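# Hang the clothes rail on two wall hooks

## Task

Put the clothes rail onto both wall hooks and release it, so that the hooks alone hold up its weight.

## Robot and tools

Robot: two xArm6 arms with parallel grippers, left_arm and right_arm. In the scene frame the origin sits at table-top height midway between the arms. +x points out over the table, +z up, and left_arm is on the +y side. These names do not match image left and right. Calibrated bases: left_arm at (+0.004, +0.297, 0) m, right_arm at (+0.017, -0.342, 0) m, both facing almost exactly along +x. All hand positions (metres), quaternions (wxyz) and velocities (m/s, rad/s) in results use this frame. They can be off by a few centimetres, more at long reach.

Row layout: every command row holds 14 numbers for both arms together. First come 7 for left_arm, then 7 for right_arm. Each block of 7 is six absolute joint angles in radians followed by the gripper opening. The joint order inside a block is unusual: shoulder (joint2), elbow (joint3), wrist roll (joint6), forearm roll (joint4), waist (joint1), wrist pitch (joint5). Ranges in radians: shoulder -2.059 to 2.094, elbow -3.927 to 0.192, wrist roll -6.283 to 6.283, forearm roll -6.283 to 6.283, waist -6.283 to 6.283, wrist pitch -1.693 to 3.142. The opening runs from -1 (closed) to +1 (fully open, pad gap 0.084 m). A target more than 0.010 rad beyond a range, and further out than the joint currently is, gets the call refused. Targets near an end are clipped, and the result then says "joint sent to its limit". To keep an arm or gripper as it is, repeat its current "Joint targets" and tool command. Sending 0 for the opening is a real command, half open.

Gripper geometry: the fingers point along the gripper's +z and close along its y. end_effector_position is the pinch point between closed pads, about 2 cm short of the fingertips. Closing pushes the tips about 10 mm further along +z. To hold something, command an opening well below grip_measured; the lower the command, the harder the squeeze, up to roughly 24 N per pad. Fast closing can squeeze harder.

Tools:
- execute_actions(actions, cameras): actions is a list of actions. Each action is a list of 1 to 15 rows, and each row lasts one step of 1/30 s. A short action repeats its last row until 15 steps are done, so each action takes 0.5 s. An empty list just returns state and images. Each step, a joint's target stays within 0.692 rad of its measured angle. Targets that would shift the gripper more than 70 mm are scaled back. Joint speed is at most 3.14 rad/s.
- move(target, speed, blend, opening_speed, blocking, cameras): target is one 14-number row or a list of up to 15 rows, all absolute joint angles. All joints travel together along interpolated paths, so the gripper traces a curve. It does not avoid obstacles. speed (rad/s, 0.01 to 3.14, default 0.5) caps the joint with the furthest to go; give one value, or one per target. blend (rad) rounds the corners at intermediate targets. opening_speed (at least 0.2 per second on the opening scale) ramps the grippers gradually. blocking=false returns after about 0.5 s while the motion continues, and a new move replaces the running one. The "move:" line reports the ending: done, off_target (at rest more than 0.01 rad from target), moving, held, or fault, plus limits=held when steps were withheld. A new opening in a later row only takes effect after arrival and rest there.
- wait(seconds 0 to 10): lets time pass while the arms hold their last command.
- stop(): brakes a running move.
- zoom_image(camera, region [x0,y0,x1,y1] in pixels, at most 504x504): closer view of the latest image from cam_high, cam_low, cam_left_wrist or cam_right_wrist. All are 896x504.
- clear_fault(arm): releases a torque-faulted arm after a result has reported the fault.
- read_manual(section): licence texts only.
- finished_scene(scene): ends the scene and cannot be undone.

Results: Joint positions, Joint velocities and Joint targets come per arm in row order, with the pad gap (m) last. "within noise" means the arm is still. Joint torques use the same order and are total drive output, including gravity. They are noisy and offset, and positive means toward a larger angle. Step readings list joint positions at some steps. "joint command not followed" means the clearance check between the arms altered some steps. Camera calibration (K, distortion, T_world_to_cam) is supplied. Fixed cameras may have moved a few mm or degrees. Wrist images can lag while the arm moves.

Cautions: do not drop the rail, let go while it is still swinging, slam it or hit things hard. Avoid contact between the arms; a gripper must never close on the other arm's fingers. Contact torque at a joint's load limit causes a torque fault: the arm backs off and stops until clear_fault. Limits in N m: waist 43.3, shoulder 43.4, elbow 26.7, forearm roll 26.7, wrist pitch 14.4, wrist roll 15. Pressing at full motor torque for 1 s also faults. Long holding, stretching out or pushing toward unreachable poses heats the motors. MOTOR HOT appears at 65 °C, and at 80 °C the arm is braked for 30 to 60 s. Nothing may fall or be left off the table. Loose objects may get a small push now and then. Before finishing, the rail must rest on both hooks with the grippers released and clear.

Each tool is called after "Call:" as name([rows], argument=value, ...), one row to a line, values as JSON.

## Session

Call:
execute_actions(actions=[])

Call:
zoom_image(camera="cam_low", region=[380, 150, 580, 320])

Call:
zoom_image(camera="cam_high", region=[270, 180, 520, 310])

Scene clock: 0.00 s.
left_arm: end_effector_position=(+0.0141, +0.5460, +0.3995) grip_measured=+1.00 end_effector_quat_wxyz=(-0.393, +0.769, +0.021, +0.503) | right_arm: end_effector_position=(+0.2586, -0.8088, +0.2209) grip_measured=+1.00 end_effector_quat_wxyz=(+0.009, +0.750, -0.633, +0.193)
Joint names: [shoulder, elbow, wrist roll, forearm roll, waist, wrist pitch]
Joint positions: left_arm=[-1.02 -0.356 2.55 -1.232 2.849 2.095 0.084] | right_arm=[-0.055 -0.93 0.098 0.241 -1.158 0.636 0.084]
Joint velocities: within noise
Joint torques (N m): no reading
Motor temperatures (°C): left_arm=[32 34 30 30 34 37] | right_arm=[31 36 34 34 33 32]
Joint targets: left_arm=[-1.020 -0.356 2.550 -1.232 2.849 2.095] | right_arm=[-0.055 -0.930 0.098 0.241 -1.158 0.636]
Tool commands: left_gripper/opening=+1.0 right_gripper/opening=+1.0
camera_calibration:
cam_left_wrist: T_world_to_cam=[[0.418301, -0.684783, -0.596738, 0.635385], [-0.493024, 0.380597, -0.782351, 0.178797], [0.762857, 0.621465, -0.17841, -0.147463], [0, 0, 0, 1]] pos_world=[-0.0651385, 0.458694, 0.492732]
cam_right_wrist: T_world_to_cam=[[-0.951903, -0.20912, -0.22394, 0.15784], [-0.141306, 0.948133, -0.284739, 0.931053], [0.27187, -0.2394, -0.932081, 0.07294], [0, 0, 0, 1]] pos_world=[0.261982, -0.832293, 0.36844]

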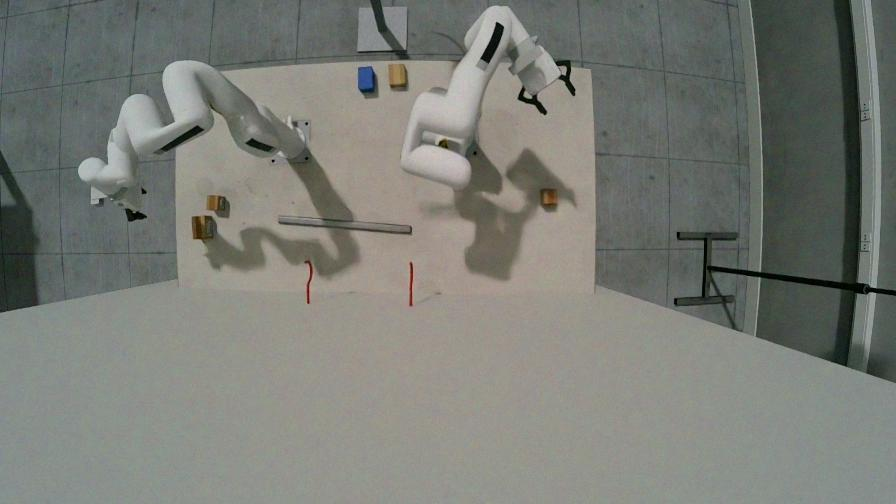

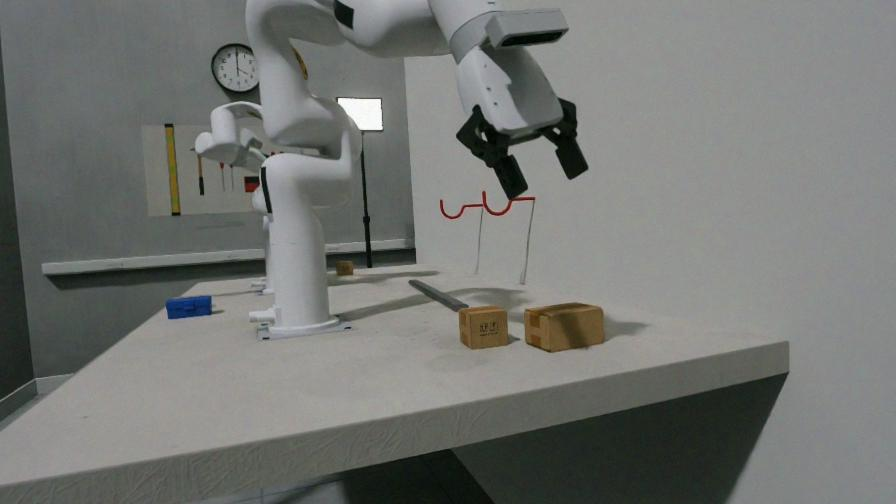

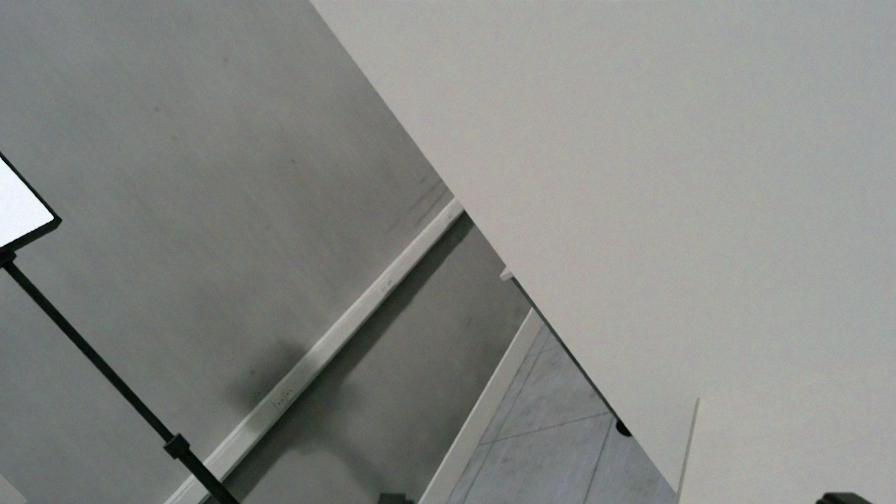

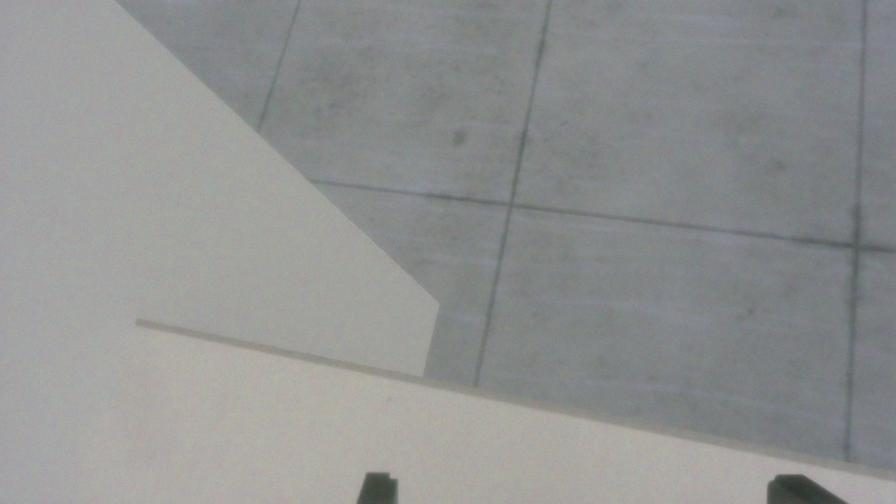

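Scaled by 2.520 from the camera's 896x504 image, which has a finer 1280x720 frame.

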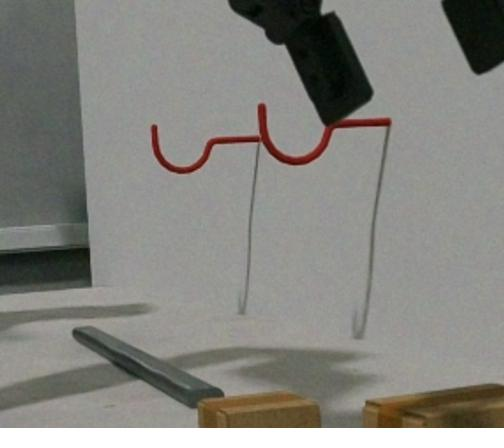

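Scaled by 2.016 from the camera's 896x504 image, which has a finer 1280x720 frame.

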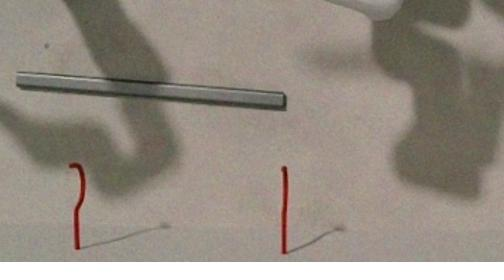

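Call:
move([
  [-0.4161,-0.8543,0.76,0,-0.6,1.2704,0.2,-0.256,-0.821,2.694,-1.309,-0.3,1.549,1],
  [0.363,-1.2937,0.741,0,-0.9219,0.9307,0.2,-0.256,-0.821,2.694,-1.309,-0.3,1.549,1],
], speed=[1.4,0.9], blend=[0.1,0], cameras=["cam_low","cam_high","cam_left_wrist"])

Call:
zoom_image(camera="cam_low", region=[400, 160, 560, 320])

Scene clock: 40.37 s.
left_arm: end_effector_position=(+0.3361, -0.1385, +0.1201) grip_measured=+0.19 end_effector_quat_wxyz=(+0.000, -0.675, +0.738, +0.000) | right_arm: end_effector_position=(+0.2972, -0.6723, +0.3661) grip_measured=+1.00 end_effector_quat_wxyz=(-0.382, -0.221, +0.755, -0.485)
Joint names: [shoulder, elbow, wrist roll, forearm roll, waist, wrist pitch]
Joint positions: left_arm=[0.363 -1.294 0.741 0 -0.922 0.931 0.052] | right_arm=[-0.256 -0.821 2.694 -1.309 -0.3 1.549 0.084]
Joint velocities: within noise
Joint torques (N m): left_arm=[-31.67 -27.14 -1.92 2.01 -6.61 -2.31] | right_arm=[-21.64 -10.09 2.02 -5.41 8.48 1.48]
Motor temperatures (°C): left_arm=[32 41 30 31 34 38] | right_arm=[32 42 34 34 33 32]
Joint targets: left_arm=[0.363 -1.294 0.741 0.000 -0.922 0.931] | right_arm=[-0.256 -0.821 2.694 -1.309 -0.300 1.549]
move: done
camera_calibration:
cam_left_wrist: T_world_to_cam=[[-0.994346, 0.106176, 0.00148532, 0.377633], [0.106157, 0.994302, -0.00966569, 0.170405], [-0.00250312, -0.00945337, -0.999952, 0.250956], [0, 0, 0, 1]] pos_world=[0.358036, -0.207157, 0.25203]
Images, in order (width x height): cam_high 896x504, cam_low 896x504, cam_left_wrist 896x504.

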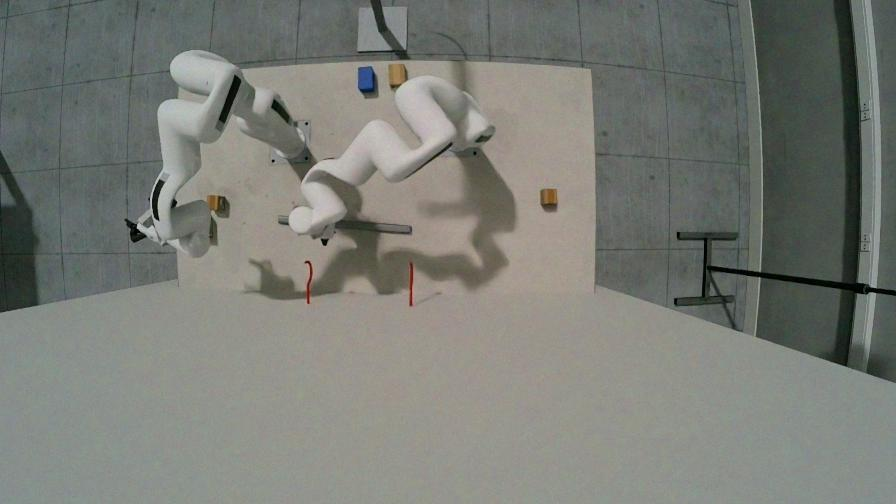

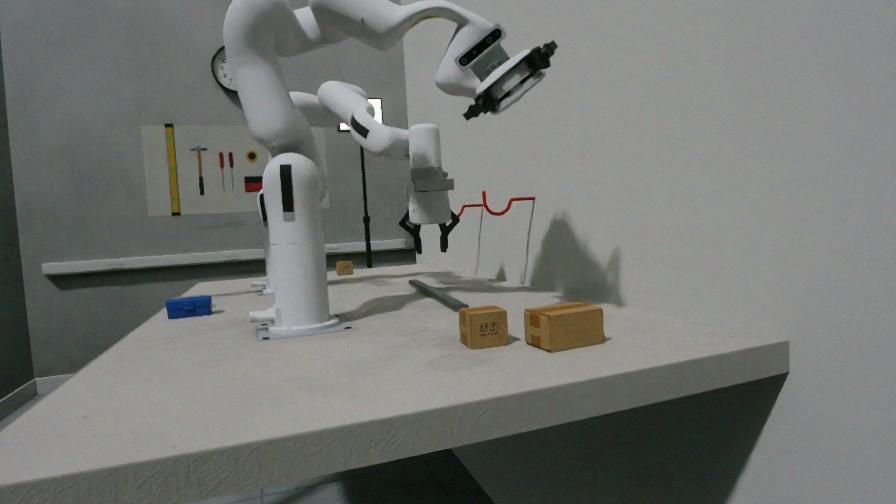

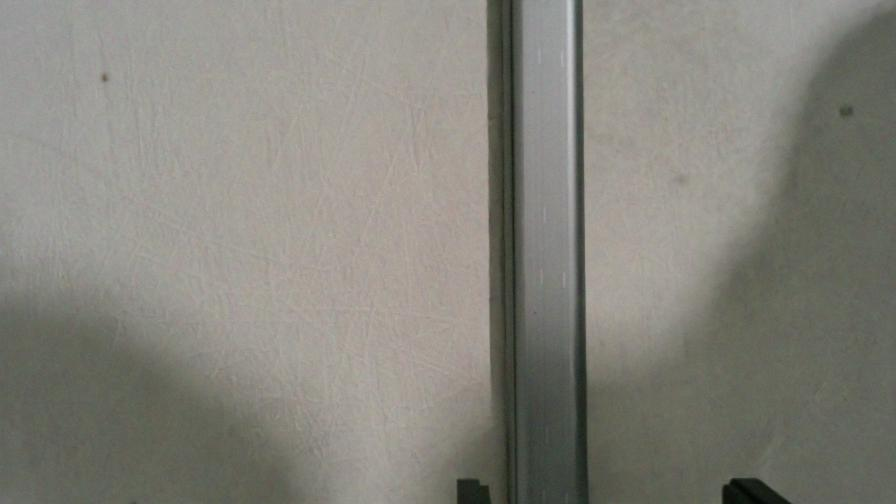

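Scaled by 3.150 from the camera's 896x504 image, which has a finer 1280x720 frame.

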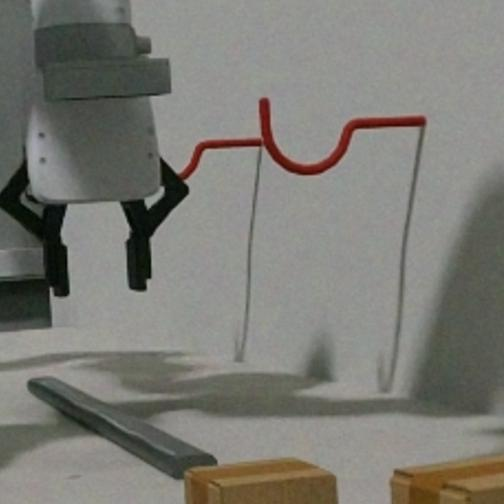

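Call:
move([
  [0.4524,-1.2362,0.734,0,-0.9288,0.7838,0.2,-0.256,-0.821,2.694,-1.309,-0.3,1.549,1],
  [0.5233,-1.2266,0.734,0,-0.9288,0.7033,0.2,-0.256,-0.821,2.694,-1.309,-0.3,1.549,1],
  [0.5233,-1.2266,0.734,0,-0.9288,0.7033,-1,-0.256,-0.821,2.694,-1.309,-0.3,1.549,1],
  [0.3839,-1.2614,0.734,0,-0.9288,0.8775,-1,-0.256,-0.821,2.694,-1.309,-0.3,1.549,1],
], speed=[0.4,0.2,0.3,0.3], opening_speed=0.6, cameras=["cam_left_wrist"])

Call:
move([
  [-0.1761,-1.1577,0.854,0,-0.75,1.3338,-1,-0.256,-0.821,2.694,-1.309,-0.3,1.549,1],
  [0.4475,-1.9563,0.9987,0,-0.6053,1.5088,-1,-0.256,-0.821,2.694,-1.309,-0.3,1.549,1],
], speed=0.6, blend=[0.05,0], cameras=["cam_low","cam_high"])

Call:
zoom_image(camera="cam_low", region=[400, 140, 560, 240])

Call:
zoom_image(camera="cam_high", region=[250, 220, 450, 310])

Scene clock: 79.37 s.
left_arm: end_effector_position=(+0.3313, -0.1385, +0.0999) grip_measured=-0.33 end_effector_quat_wxyz=(+0.000, -0.675, +0.738, +0.000) | right_arm: end_effector_position=(+0.2972, -0.6723, +0.3662) grip_measured=+1.00 end_effector_quat_wxyz=(-0.382, -0.221, +0.755, -0.485)
Joint names: [shoulder, elbow, wrist roll, forearm roll, waist, wrist pitch]
Joint positions: left_arm=[0.384 -1.261 0.734 0 -0.929 0.877 0.03] | right_arm=[-0.256 -0.821 2.694 -1.309 -0.3 1.549 0.084]
Joint velocities: within noise
Joint torques (N m): left_arm=[-45.12 -28.19 -1.66 1.1 -4.89 -0.19] | right_arm=[-20.37 -12.01 1.75 -4.09 7.21 0.66]
Motor temperatures (°C): left_arm=[34 42 31 30 34 39] | right_arm=[32 43 34 35 33 32]
Joint targets: left_arm=[0.384 -1.261 0.734 0.000 -0.929 0.877] | right_arm=[-0.256 -0.821 2.694 -1.309 -0.300 1.549]
move: done
camera_calibration:
cam_left_wrist: T_world_to_cam=[[-0.994346, 0.106175, 0.00160598, 0.372862], [0.106155, 0.994304, -0.00947746, 0.170677], [-0.0026031, -0.00925339, -0.999954, 0.230822], [0, 0, 0, 1]] pos_world=[0.353237, -0.207157, 0.23183]
Images, in order (width x height): cam_left_wrist 896x504.

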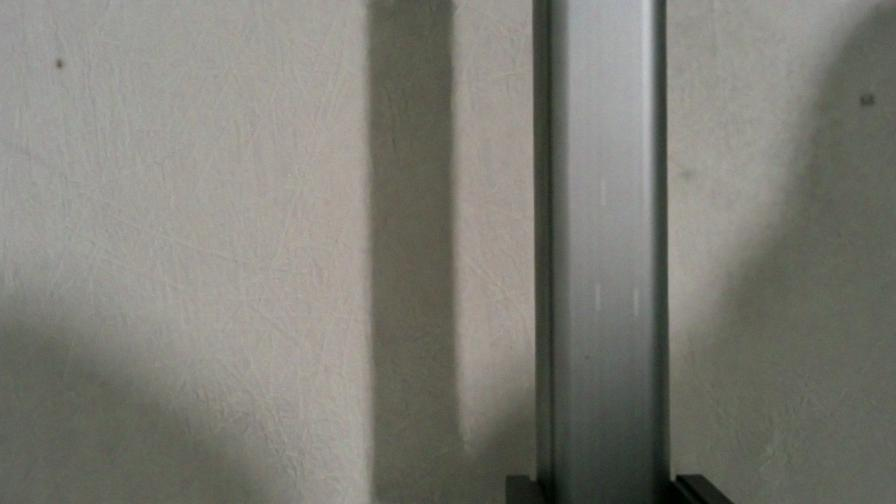

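Scene clock: 82.23 s.
left_arm: end_effector_position=(+0.4930, -0.0395, +0.3050) grip_measured=-0.33 end_effector_quat_wxyz=(+0.000, +0.696, -0.718, +0.000) | right_arm: end_effector_position=(+0.2972, -0.6723, +0.3662) grip_measured=+1.00 end_effector_quat_wxyz=(-0.382, -0.221, +0.755, -0.485)
Joint names: [shoulder, elbow, wrist roll, forearm roll, waist, wrist pitch]
Joint positions: left_arm=[0.447 -1.956 0.999 0 -0.605 1.509 0.03] | right_arm=[-0.256 -0.821 2.694 -1.309 -0.3 1.549 0.084]
Joint velocities: within noise
Joint torques (N m): left_arm=[-36.71 -29.71 1.89 0.66 6.27 -0.22] | right_arm=[-20.2 -12.01 1.62 -3.48 6.87 0.29]
Motor temperatures (°C): left_arm=[34 42 31 30 34 38] | right_arm=[32 44 34 35 33 32]
Joint targets: left_arm=[0.448 -1.956 0.999 0.000 -0.605 1.509] | right_arm=[-0.256 -0.821 2.694 -1.309 -0.300 1.549]
move: done
Images, in order (width x height): cam_high 896x504, cam_low 896x504.

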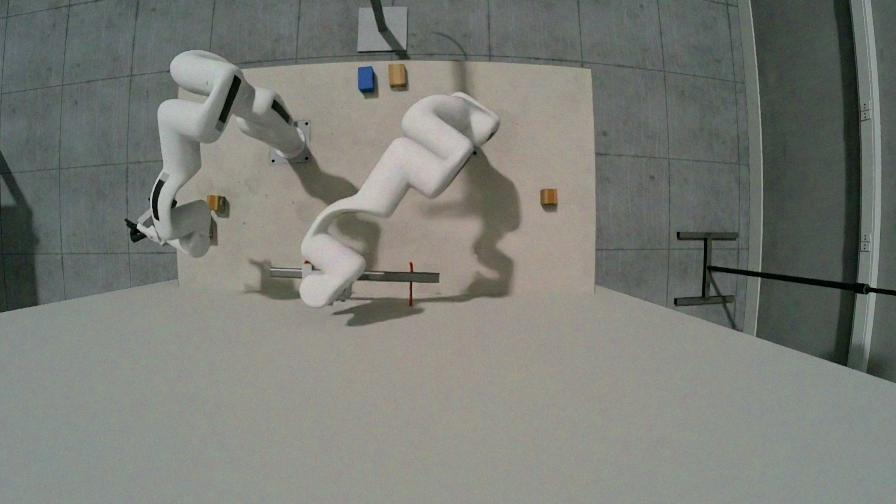

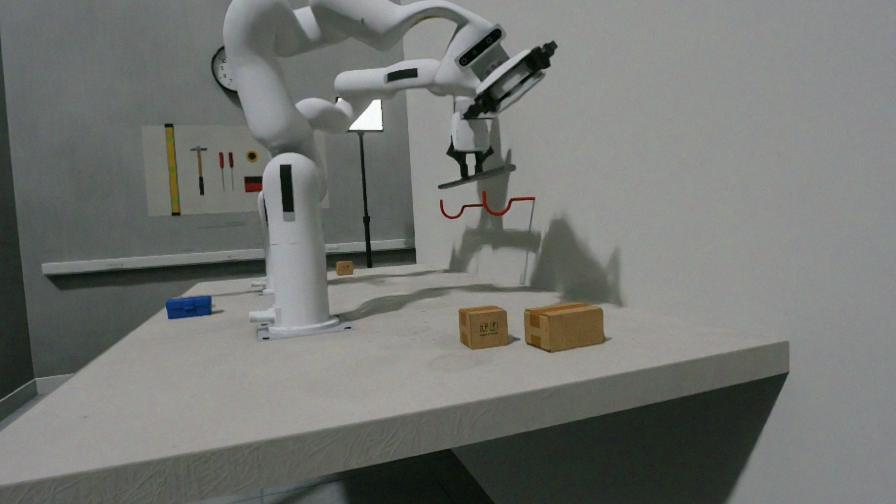

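Scaled by 3.150 from the camera's 896x504 image, which has a finer 1280x720 frame.

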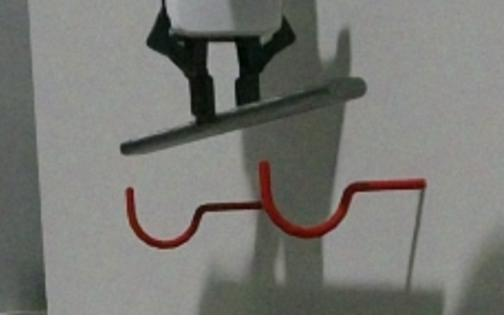

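Scaled by 2.520 from the camera's 896x504 image, which has a finer 1280x720 frame.

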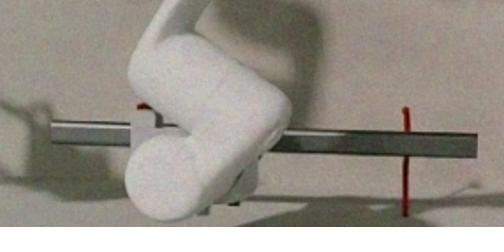

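Call:
move(target=[0.4362,-1.7137,1.0,0,-0.604,1.2775,-1,-0.256,-0.821,2.694,-1.309,-0.3,1.549,1], speed=0.2, cameras=["cam_low"])

Call:
zoom_image(camera="cam_low", region=[400, 150, 560, 250])

Scene clock: 114.30 s.
left_arm: end_effector_position=(+0.4943, -0.0394, +0.2260) grip_measured=-0.33 end_effector_quat_wxyz=(+0.000, +0.696, -0.718, +0.000) | right_arm: end_effector_position=(+0.2972, -0.6723, +0.3662) grip_measured=+1.00 end_effector_quat_wxyz=(-0.382, -0.221, +0.755, -0.485)
Joint names: [shoulder, elbow, wrist roll, forearm roll, waist, wrist pitch]
Joint positions: left_arm=[0.436 -1.714 1 0 -0.604 1.278 0.03] | right_arm=[-0.256 -0.821 2.694 -1.309 -0.3 1.549 0.084]
Joint velocities: within noise
Joint torques (N m): left_arm=[-48.23 -23.08 1.89 0.15 6.18 -2.51] | right_arm=[-19.3 -12.22 1.28 -2.61 6.43 -0.04]
Motor temperatures (°C): left_arm=[34 44 31 30 34 38] | right_arm=[32 44 34 34 33 32]
Joint targets: left_arm=[0.436 -1.714 1.000 0.000 -0.604 1.278] | right_arm=[-0.256 -0.821 2.694 -1.309 -0.300 1.549]
move: done
Images, in order (width x height): cam_low 896x504.

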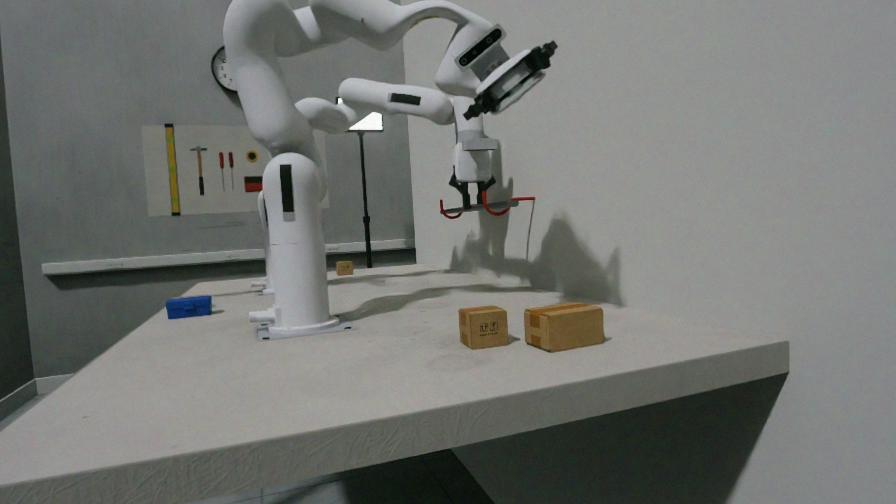

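Scaled by 3.150 from the camera's 896x504 image, which has a finer 1280x720 frame.

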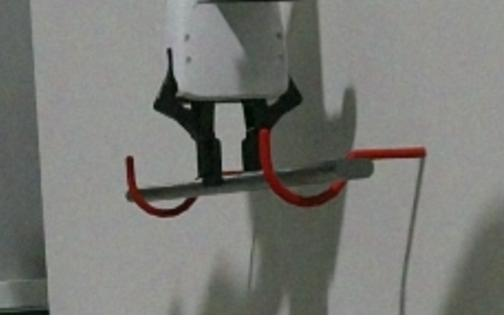

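Call:
move(target=[0.4405,-1.6829,1.0,0,-0.604,1.2424,-1,-0.256,-0.821,2.694,-1.309,-0.3,1.549,1], speed=0.05, cameras=["cam_low"])

Call:
zoom_image(camera="cam_low", region=[420, 170, 540, 240])

Scene clock: 124.73 s.
left_arm: end_effector_position=(+0.4943, -0.0393, +0.2130) grip_measured=-0.33 end_effector_quat_wxyz=(+0.000, +0.696, -0.718, +0.000) | right_arm: end_effector_position=(+0.2972, -0.6723, +0.3662) grip_measured=+1.00 end_effector_quat_wxyz=(-0.382, -0.221, +0.755, -0.485)
Joint names: [shoulder, elbow, wrist roll, forearm roll, waist, wrist pitch]
Joint positions: left_arm=[0.44 -1.683 1 0 -0.604 1.242 0.03] | right_arm=[-0.256 -0.821 2.694 -1.309 -0.3 1.549 0.084]
Joint velocities: within noise
Joint torques (N m): left_arm=[-15.13 -3.63 1.71 -0.26 -0.23 0.12] | right_arm=[-18.77 -12.22 1.13 -1.73 5.6 -0.01]
Motor temperatures (°C): left_arm=[35 44 31 30 34 38] | right_arm=[32 44 34 34 33 32]
Joint targets: left_arm=[0.441 -1.683 1.000 0.000 -0.604 1.242] | right_arm=[-0.256 -0.821 2.694 -1.309 -0.300 1.549]
move: done
Images, in order (width x height): cam_low 896x504.

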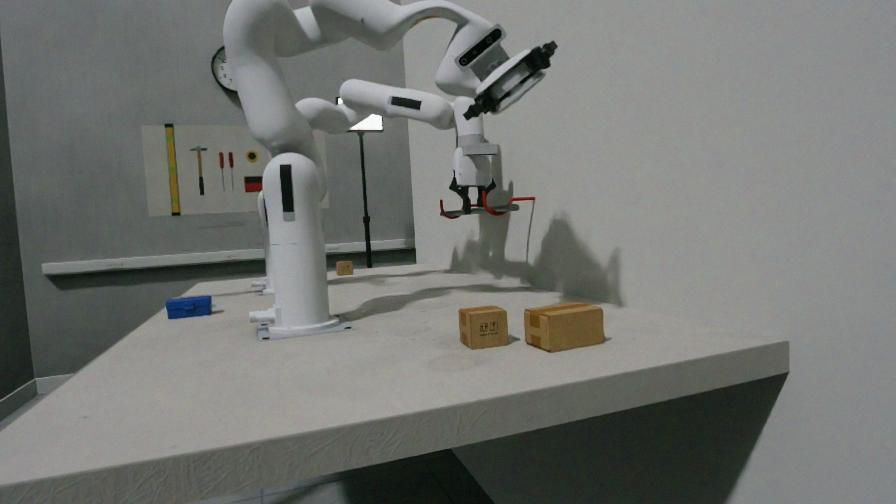

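Scaled by 4.200 from the camera's 896x504 image, which has a finer 1280x720 frame.

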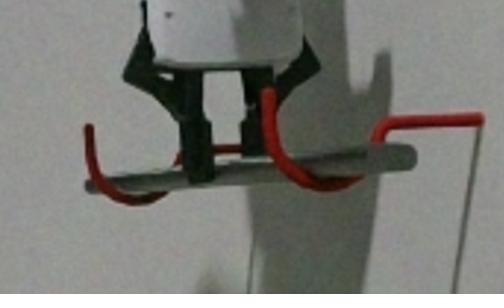

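Load strongly transferred. Release.

Call:
move([
  [0.4405,-1.6829,1.0,0,-0.604,1.2424,0.15,-0.256,-0.821,2.694,-1.309,-0.3,1.549,1],
  [0.4362,-1.7137,1.0,0,-0.604,1.2775,0.15,-0.256,-0.821,2.694,-1.309,-0.3,1.549,1],
  [0.448,-1.9567,1.0,0,-0.604,1.5087,0.15,-0.256,-0.821,2.694,-1.309,-0.3,1.549,1],
], speed=[0.2,0.1,0.3], opening_speed=0.4, cameras=["cam_low"])

Call:
zoom_image(camera="cam_low", region=[400, 140, 560, 240])

Scene clock: 137.00 s.
left_arm: end_effector_position=(+0.4936, -0.0389, +0.3048) grip_measured=+0.14 end_effector_quat_wxyz=(+0.000, +0.696, -0.718, +0.000) | right_arm: end_effector_position=(+0.2972, -0.6723, +0.3662) grip_measured=+1.00 end_effector_quat_wxyz=(-0.382, -0.221, +0.755, -0.485)
Joint names: [shoulder, elbow, wrist roll, forearm roll, waist, wrist pitch]
Joint positions: left_arm=[0.448 -1.957 1 0 -0.604 1.509 0.05] | right_arm=[-0.256 -0.821 2.694 -1.309 -0.3 1.549 0.084]
Joint velocities: within noise
Joint torques (N m): left_arm=[-34.34 -27.97 1.52 -1.37 3.56 -0.11] | right_arm=[-17.3 -12.24 0.71 -0.29 4.73 0.08]
Motor temperatures (°C): left_arm=[34 41 31 30 34 38] | right_arm=[32 44 34 34 33 32]
Joint targets: left_arm=[0.448 -1.957 1.000 0.000 -0.604 1.509] | right_arm=[-0.256 -0.821 2.694 -1.309 -0.300 1.549]
move: done
Images, in order (width x height): cam_low 896x504.

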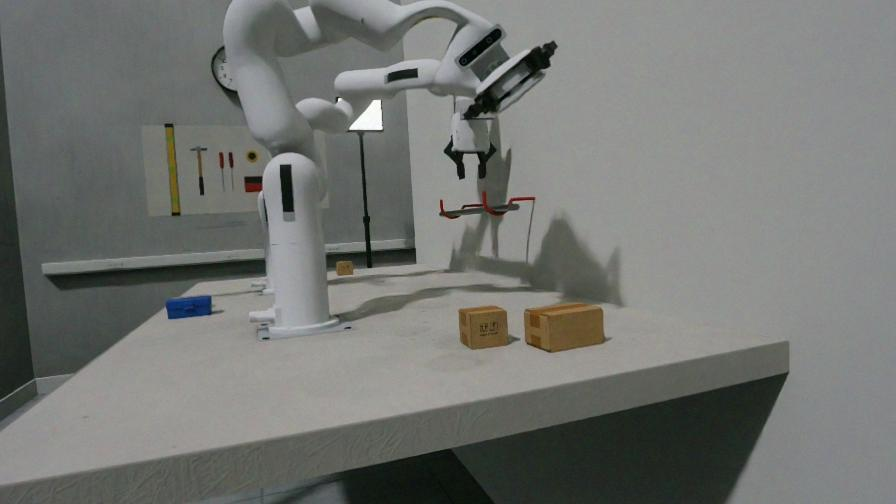

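Scaled by 3.150 from the camera's 896x504 image, which has a finer 1280x720 frame.

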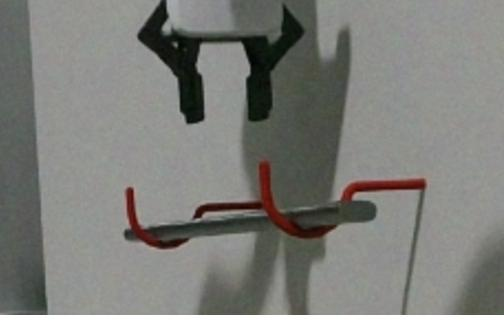

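Call:
finished_scene(scene=3)

The scene is finished: the task was done.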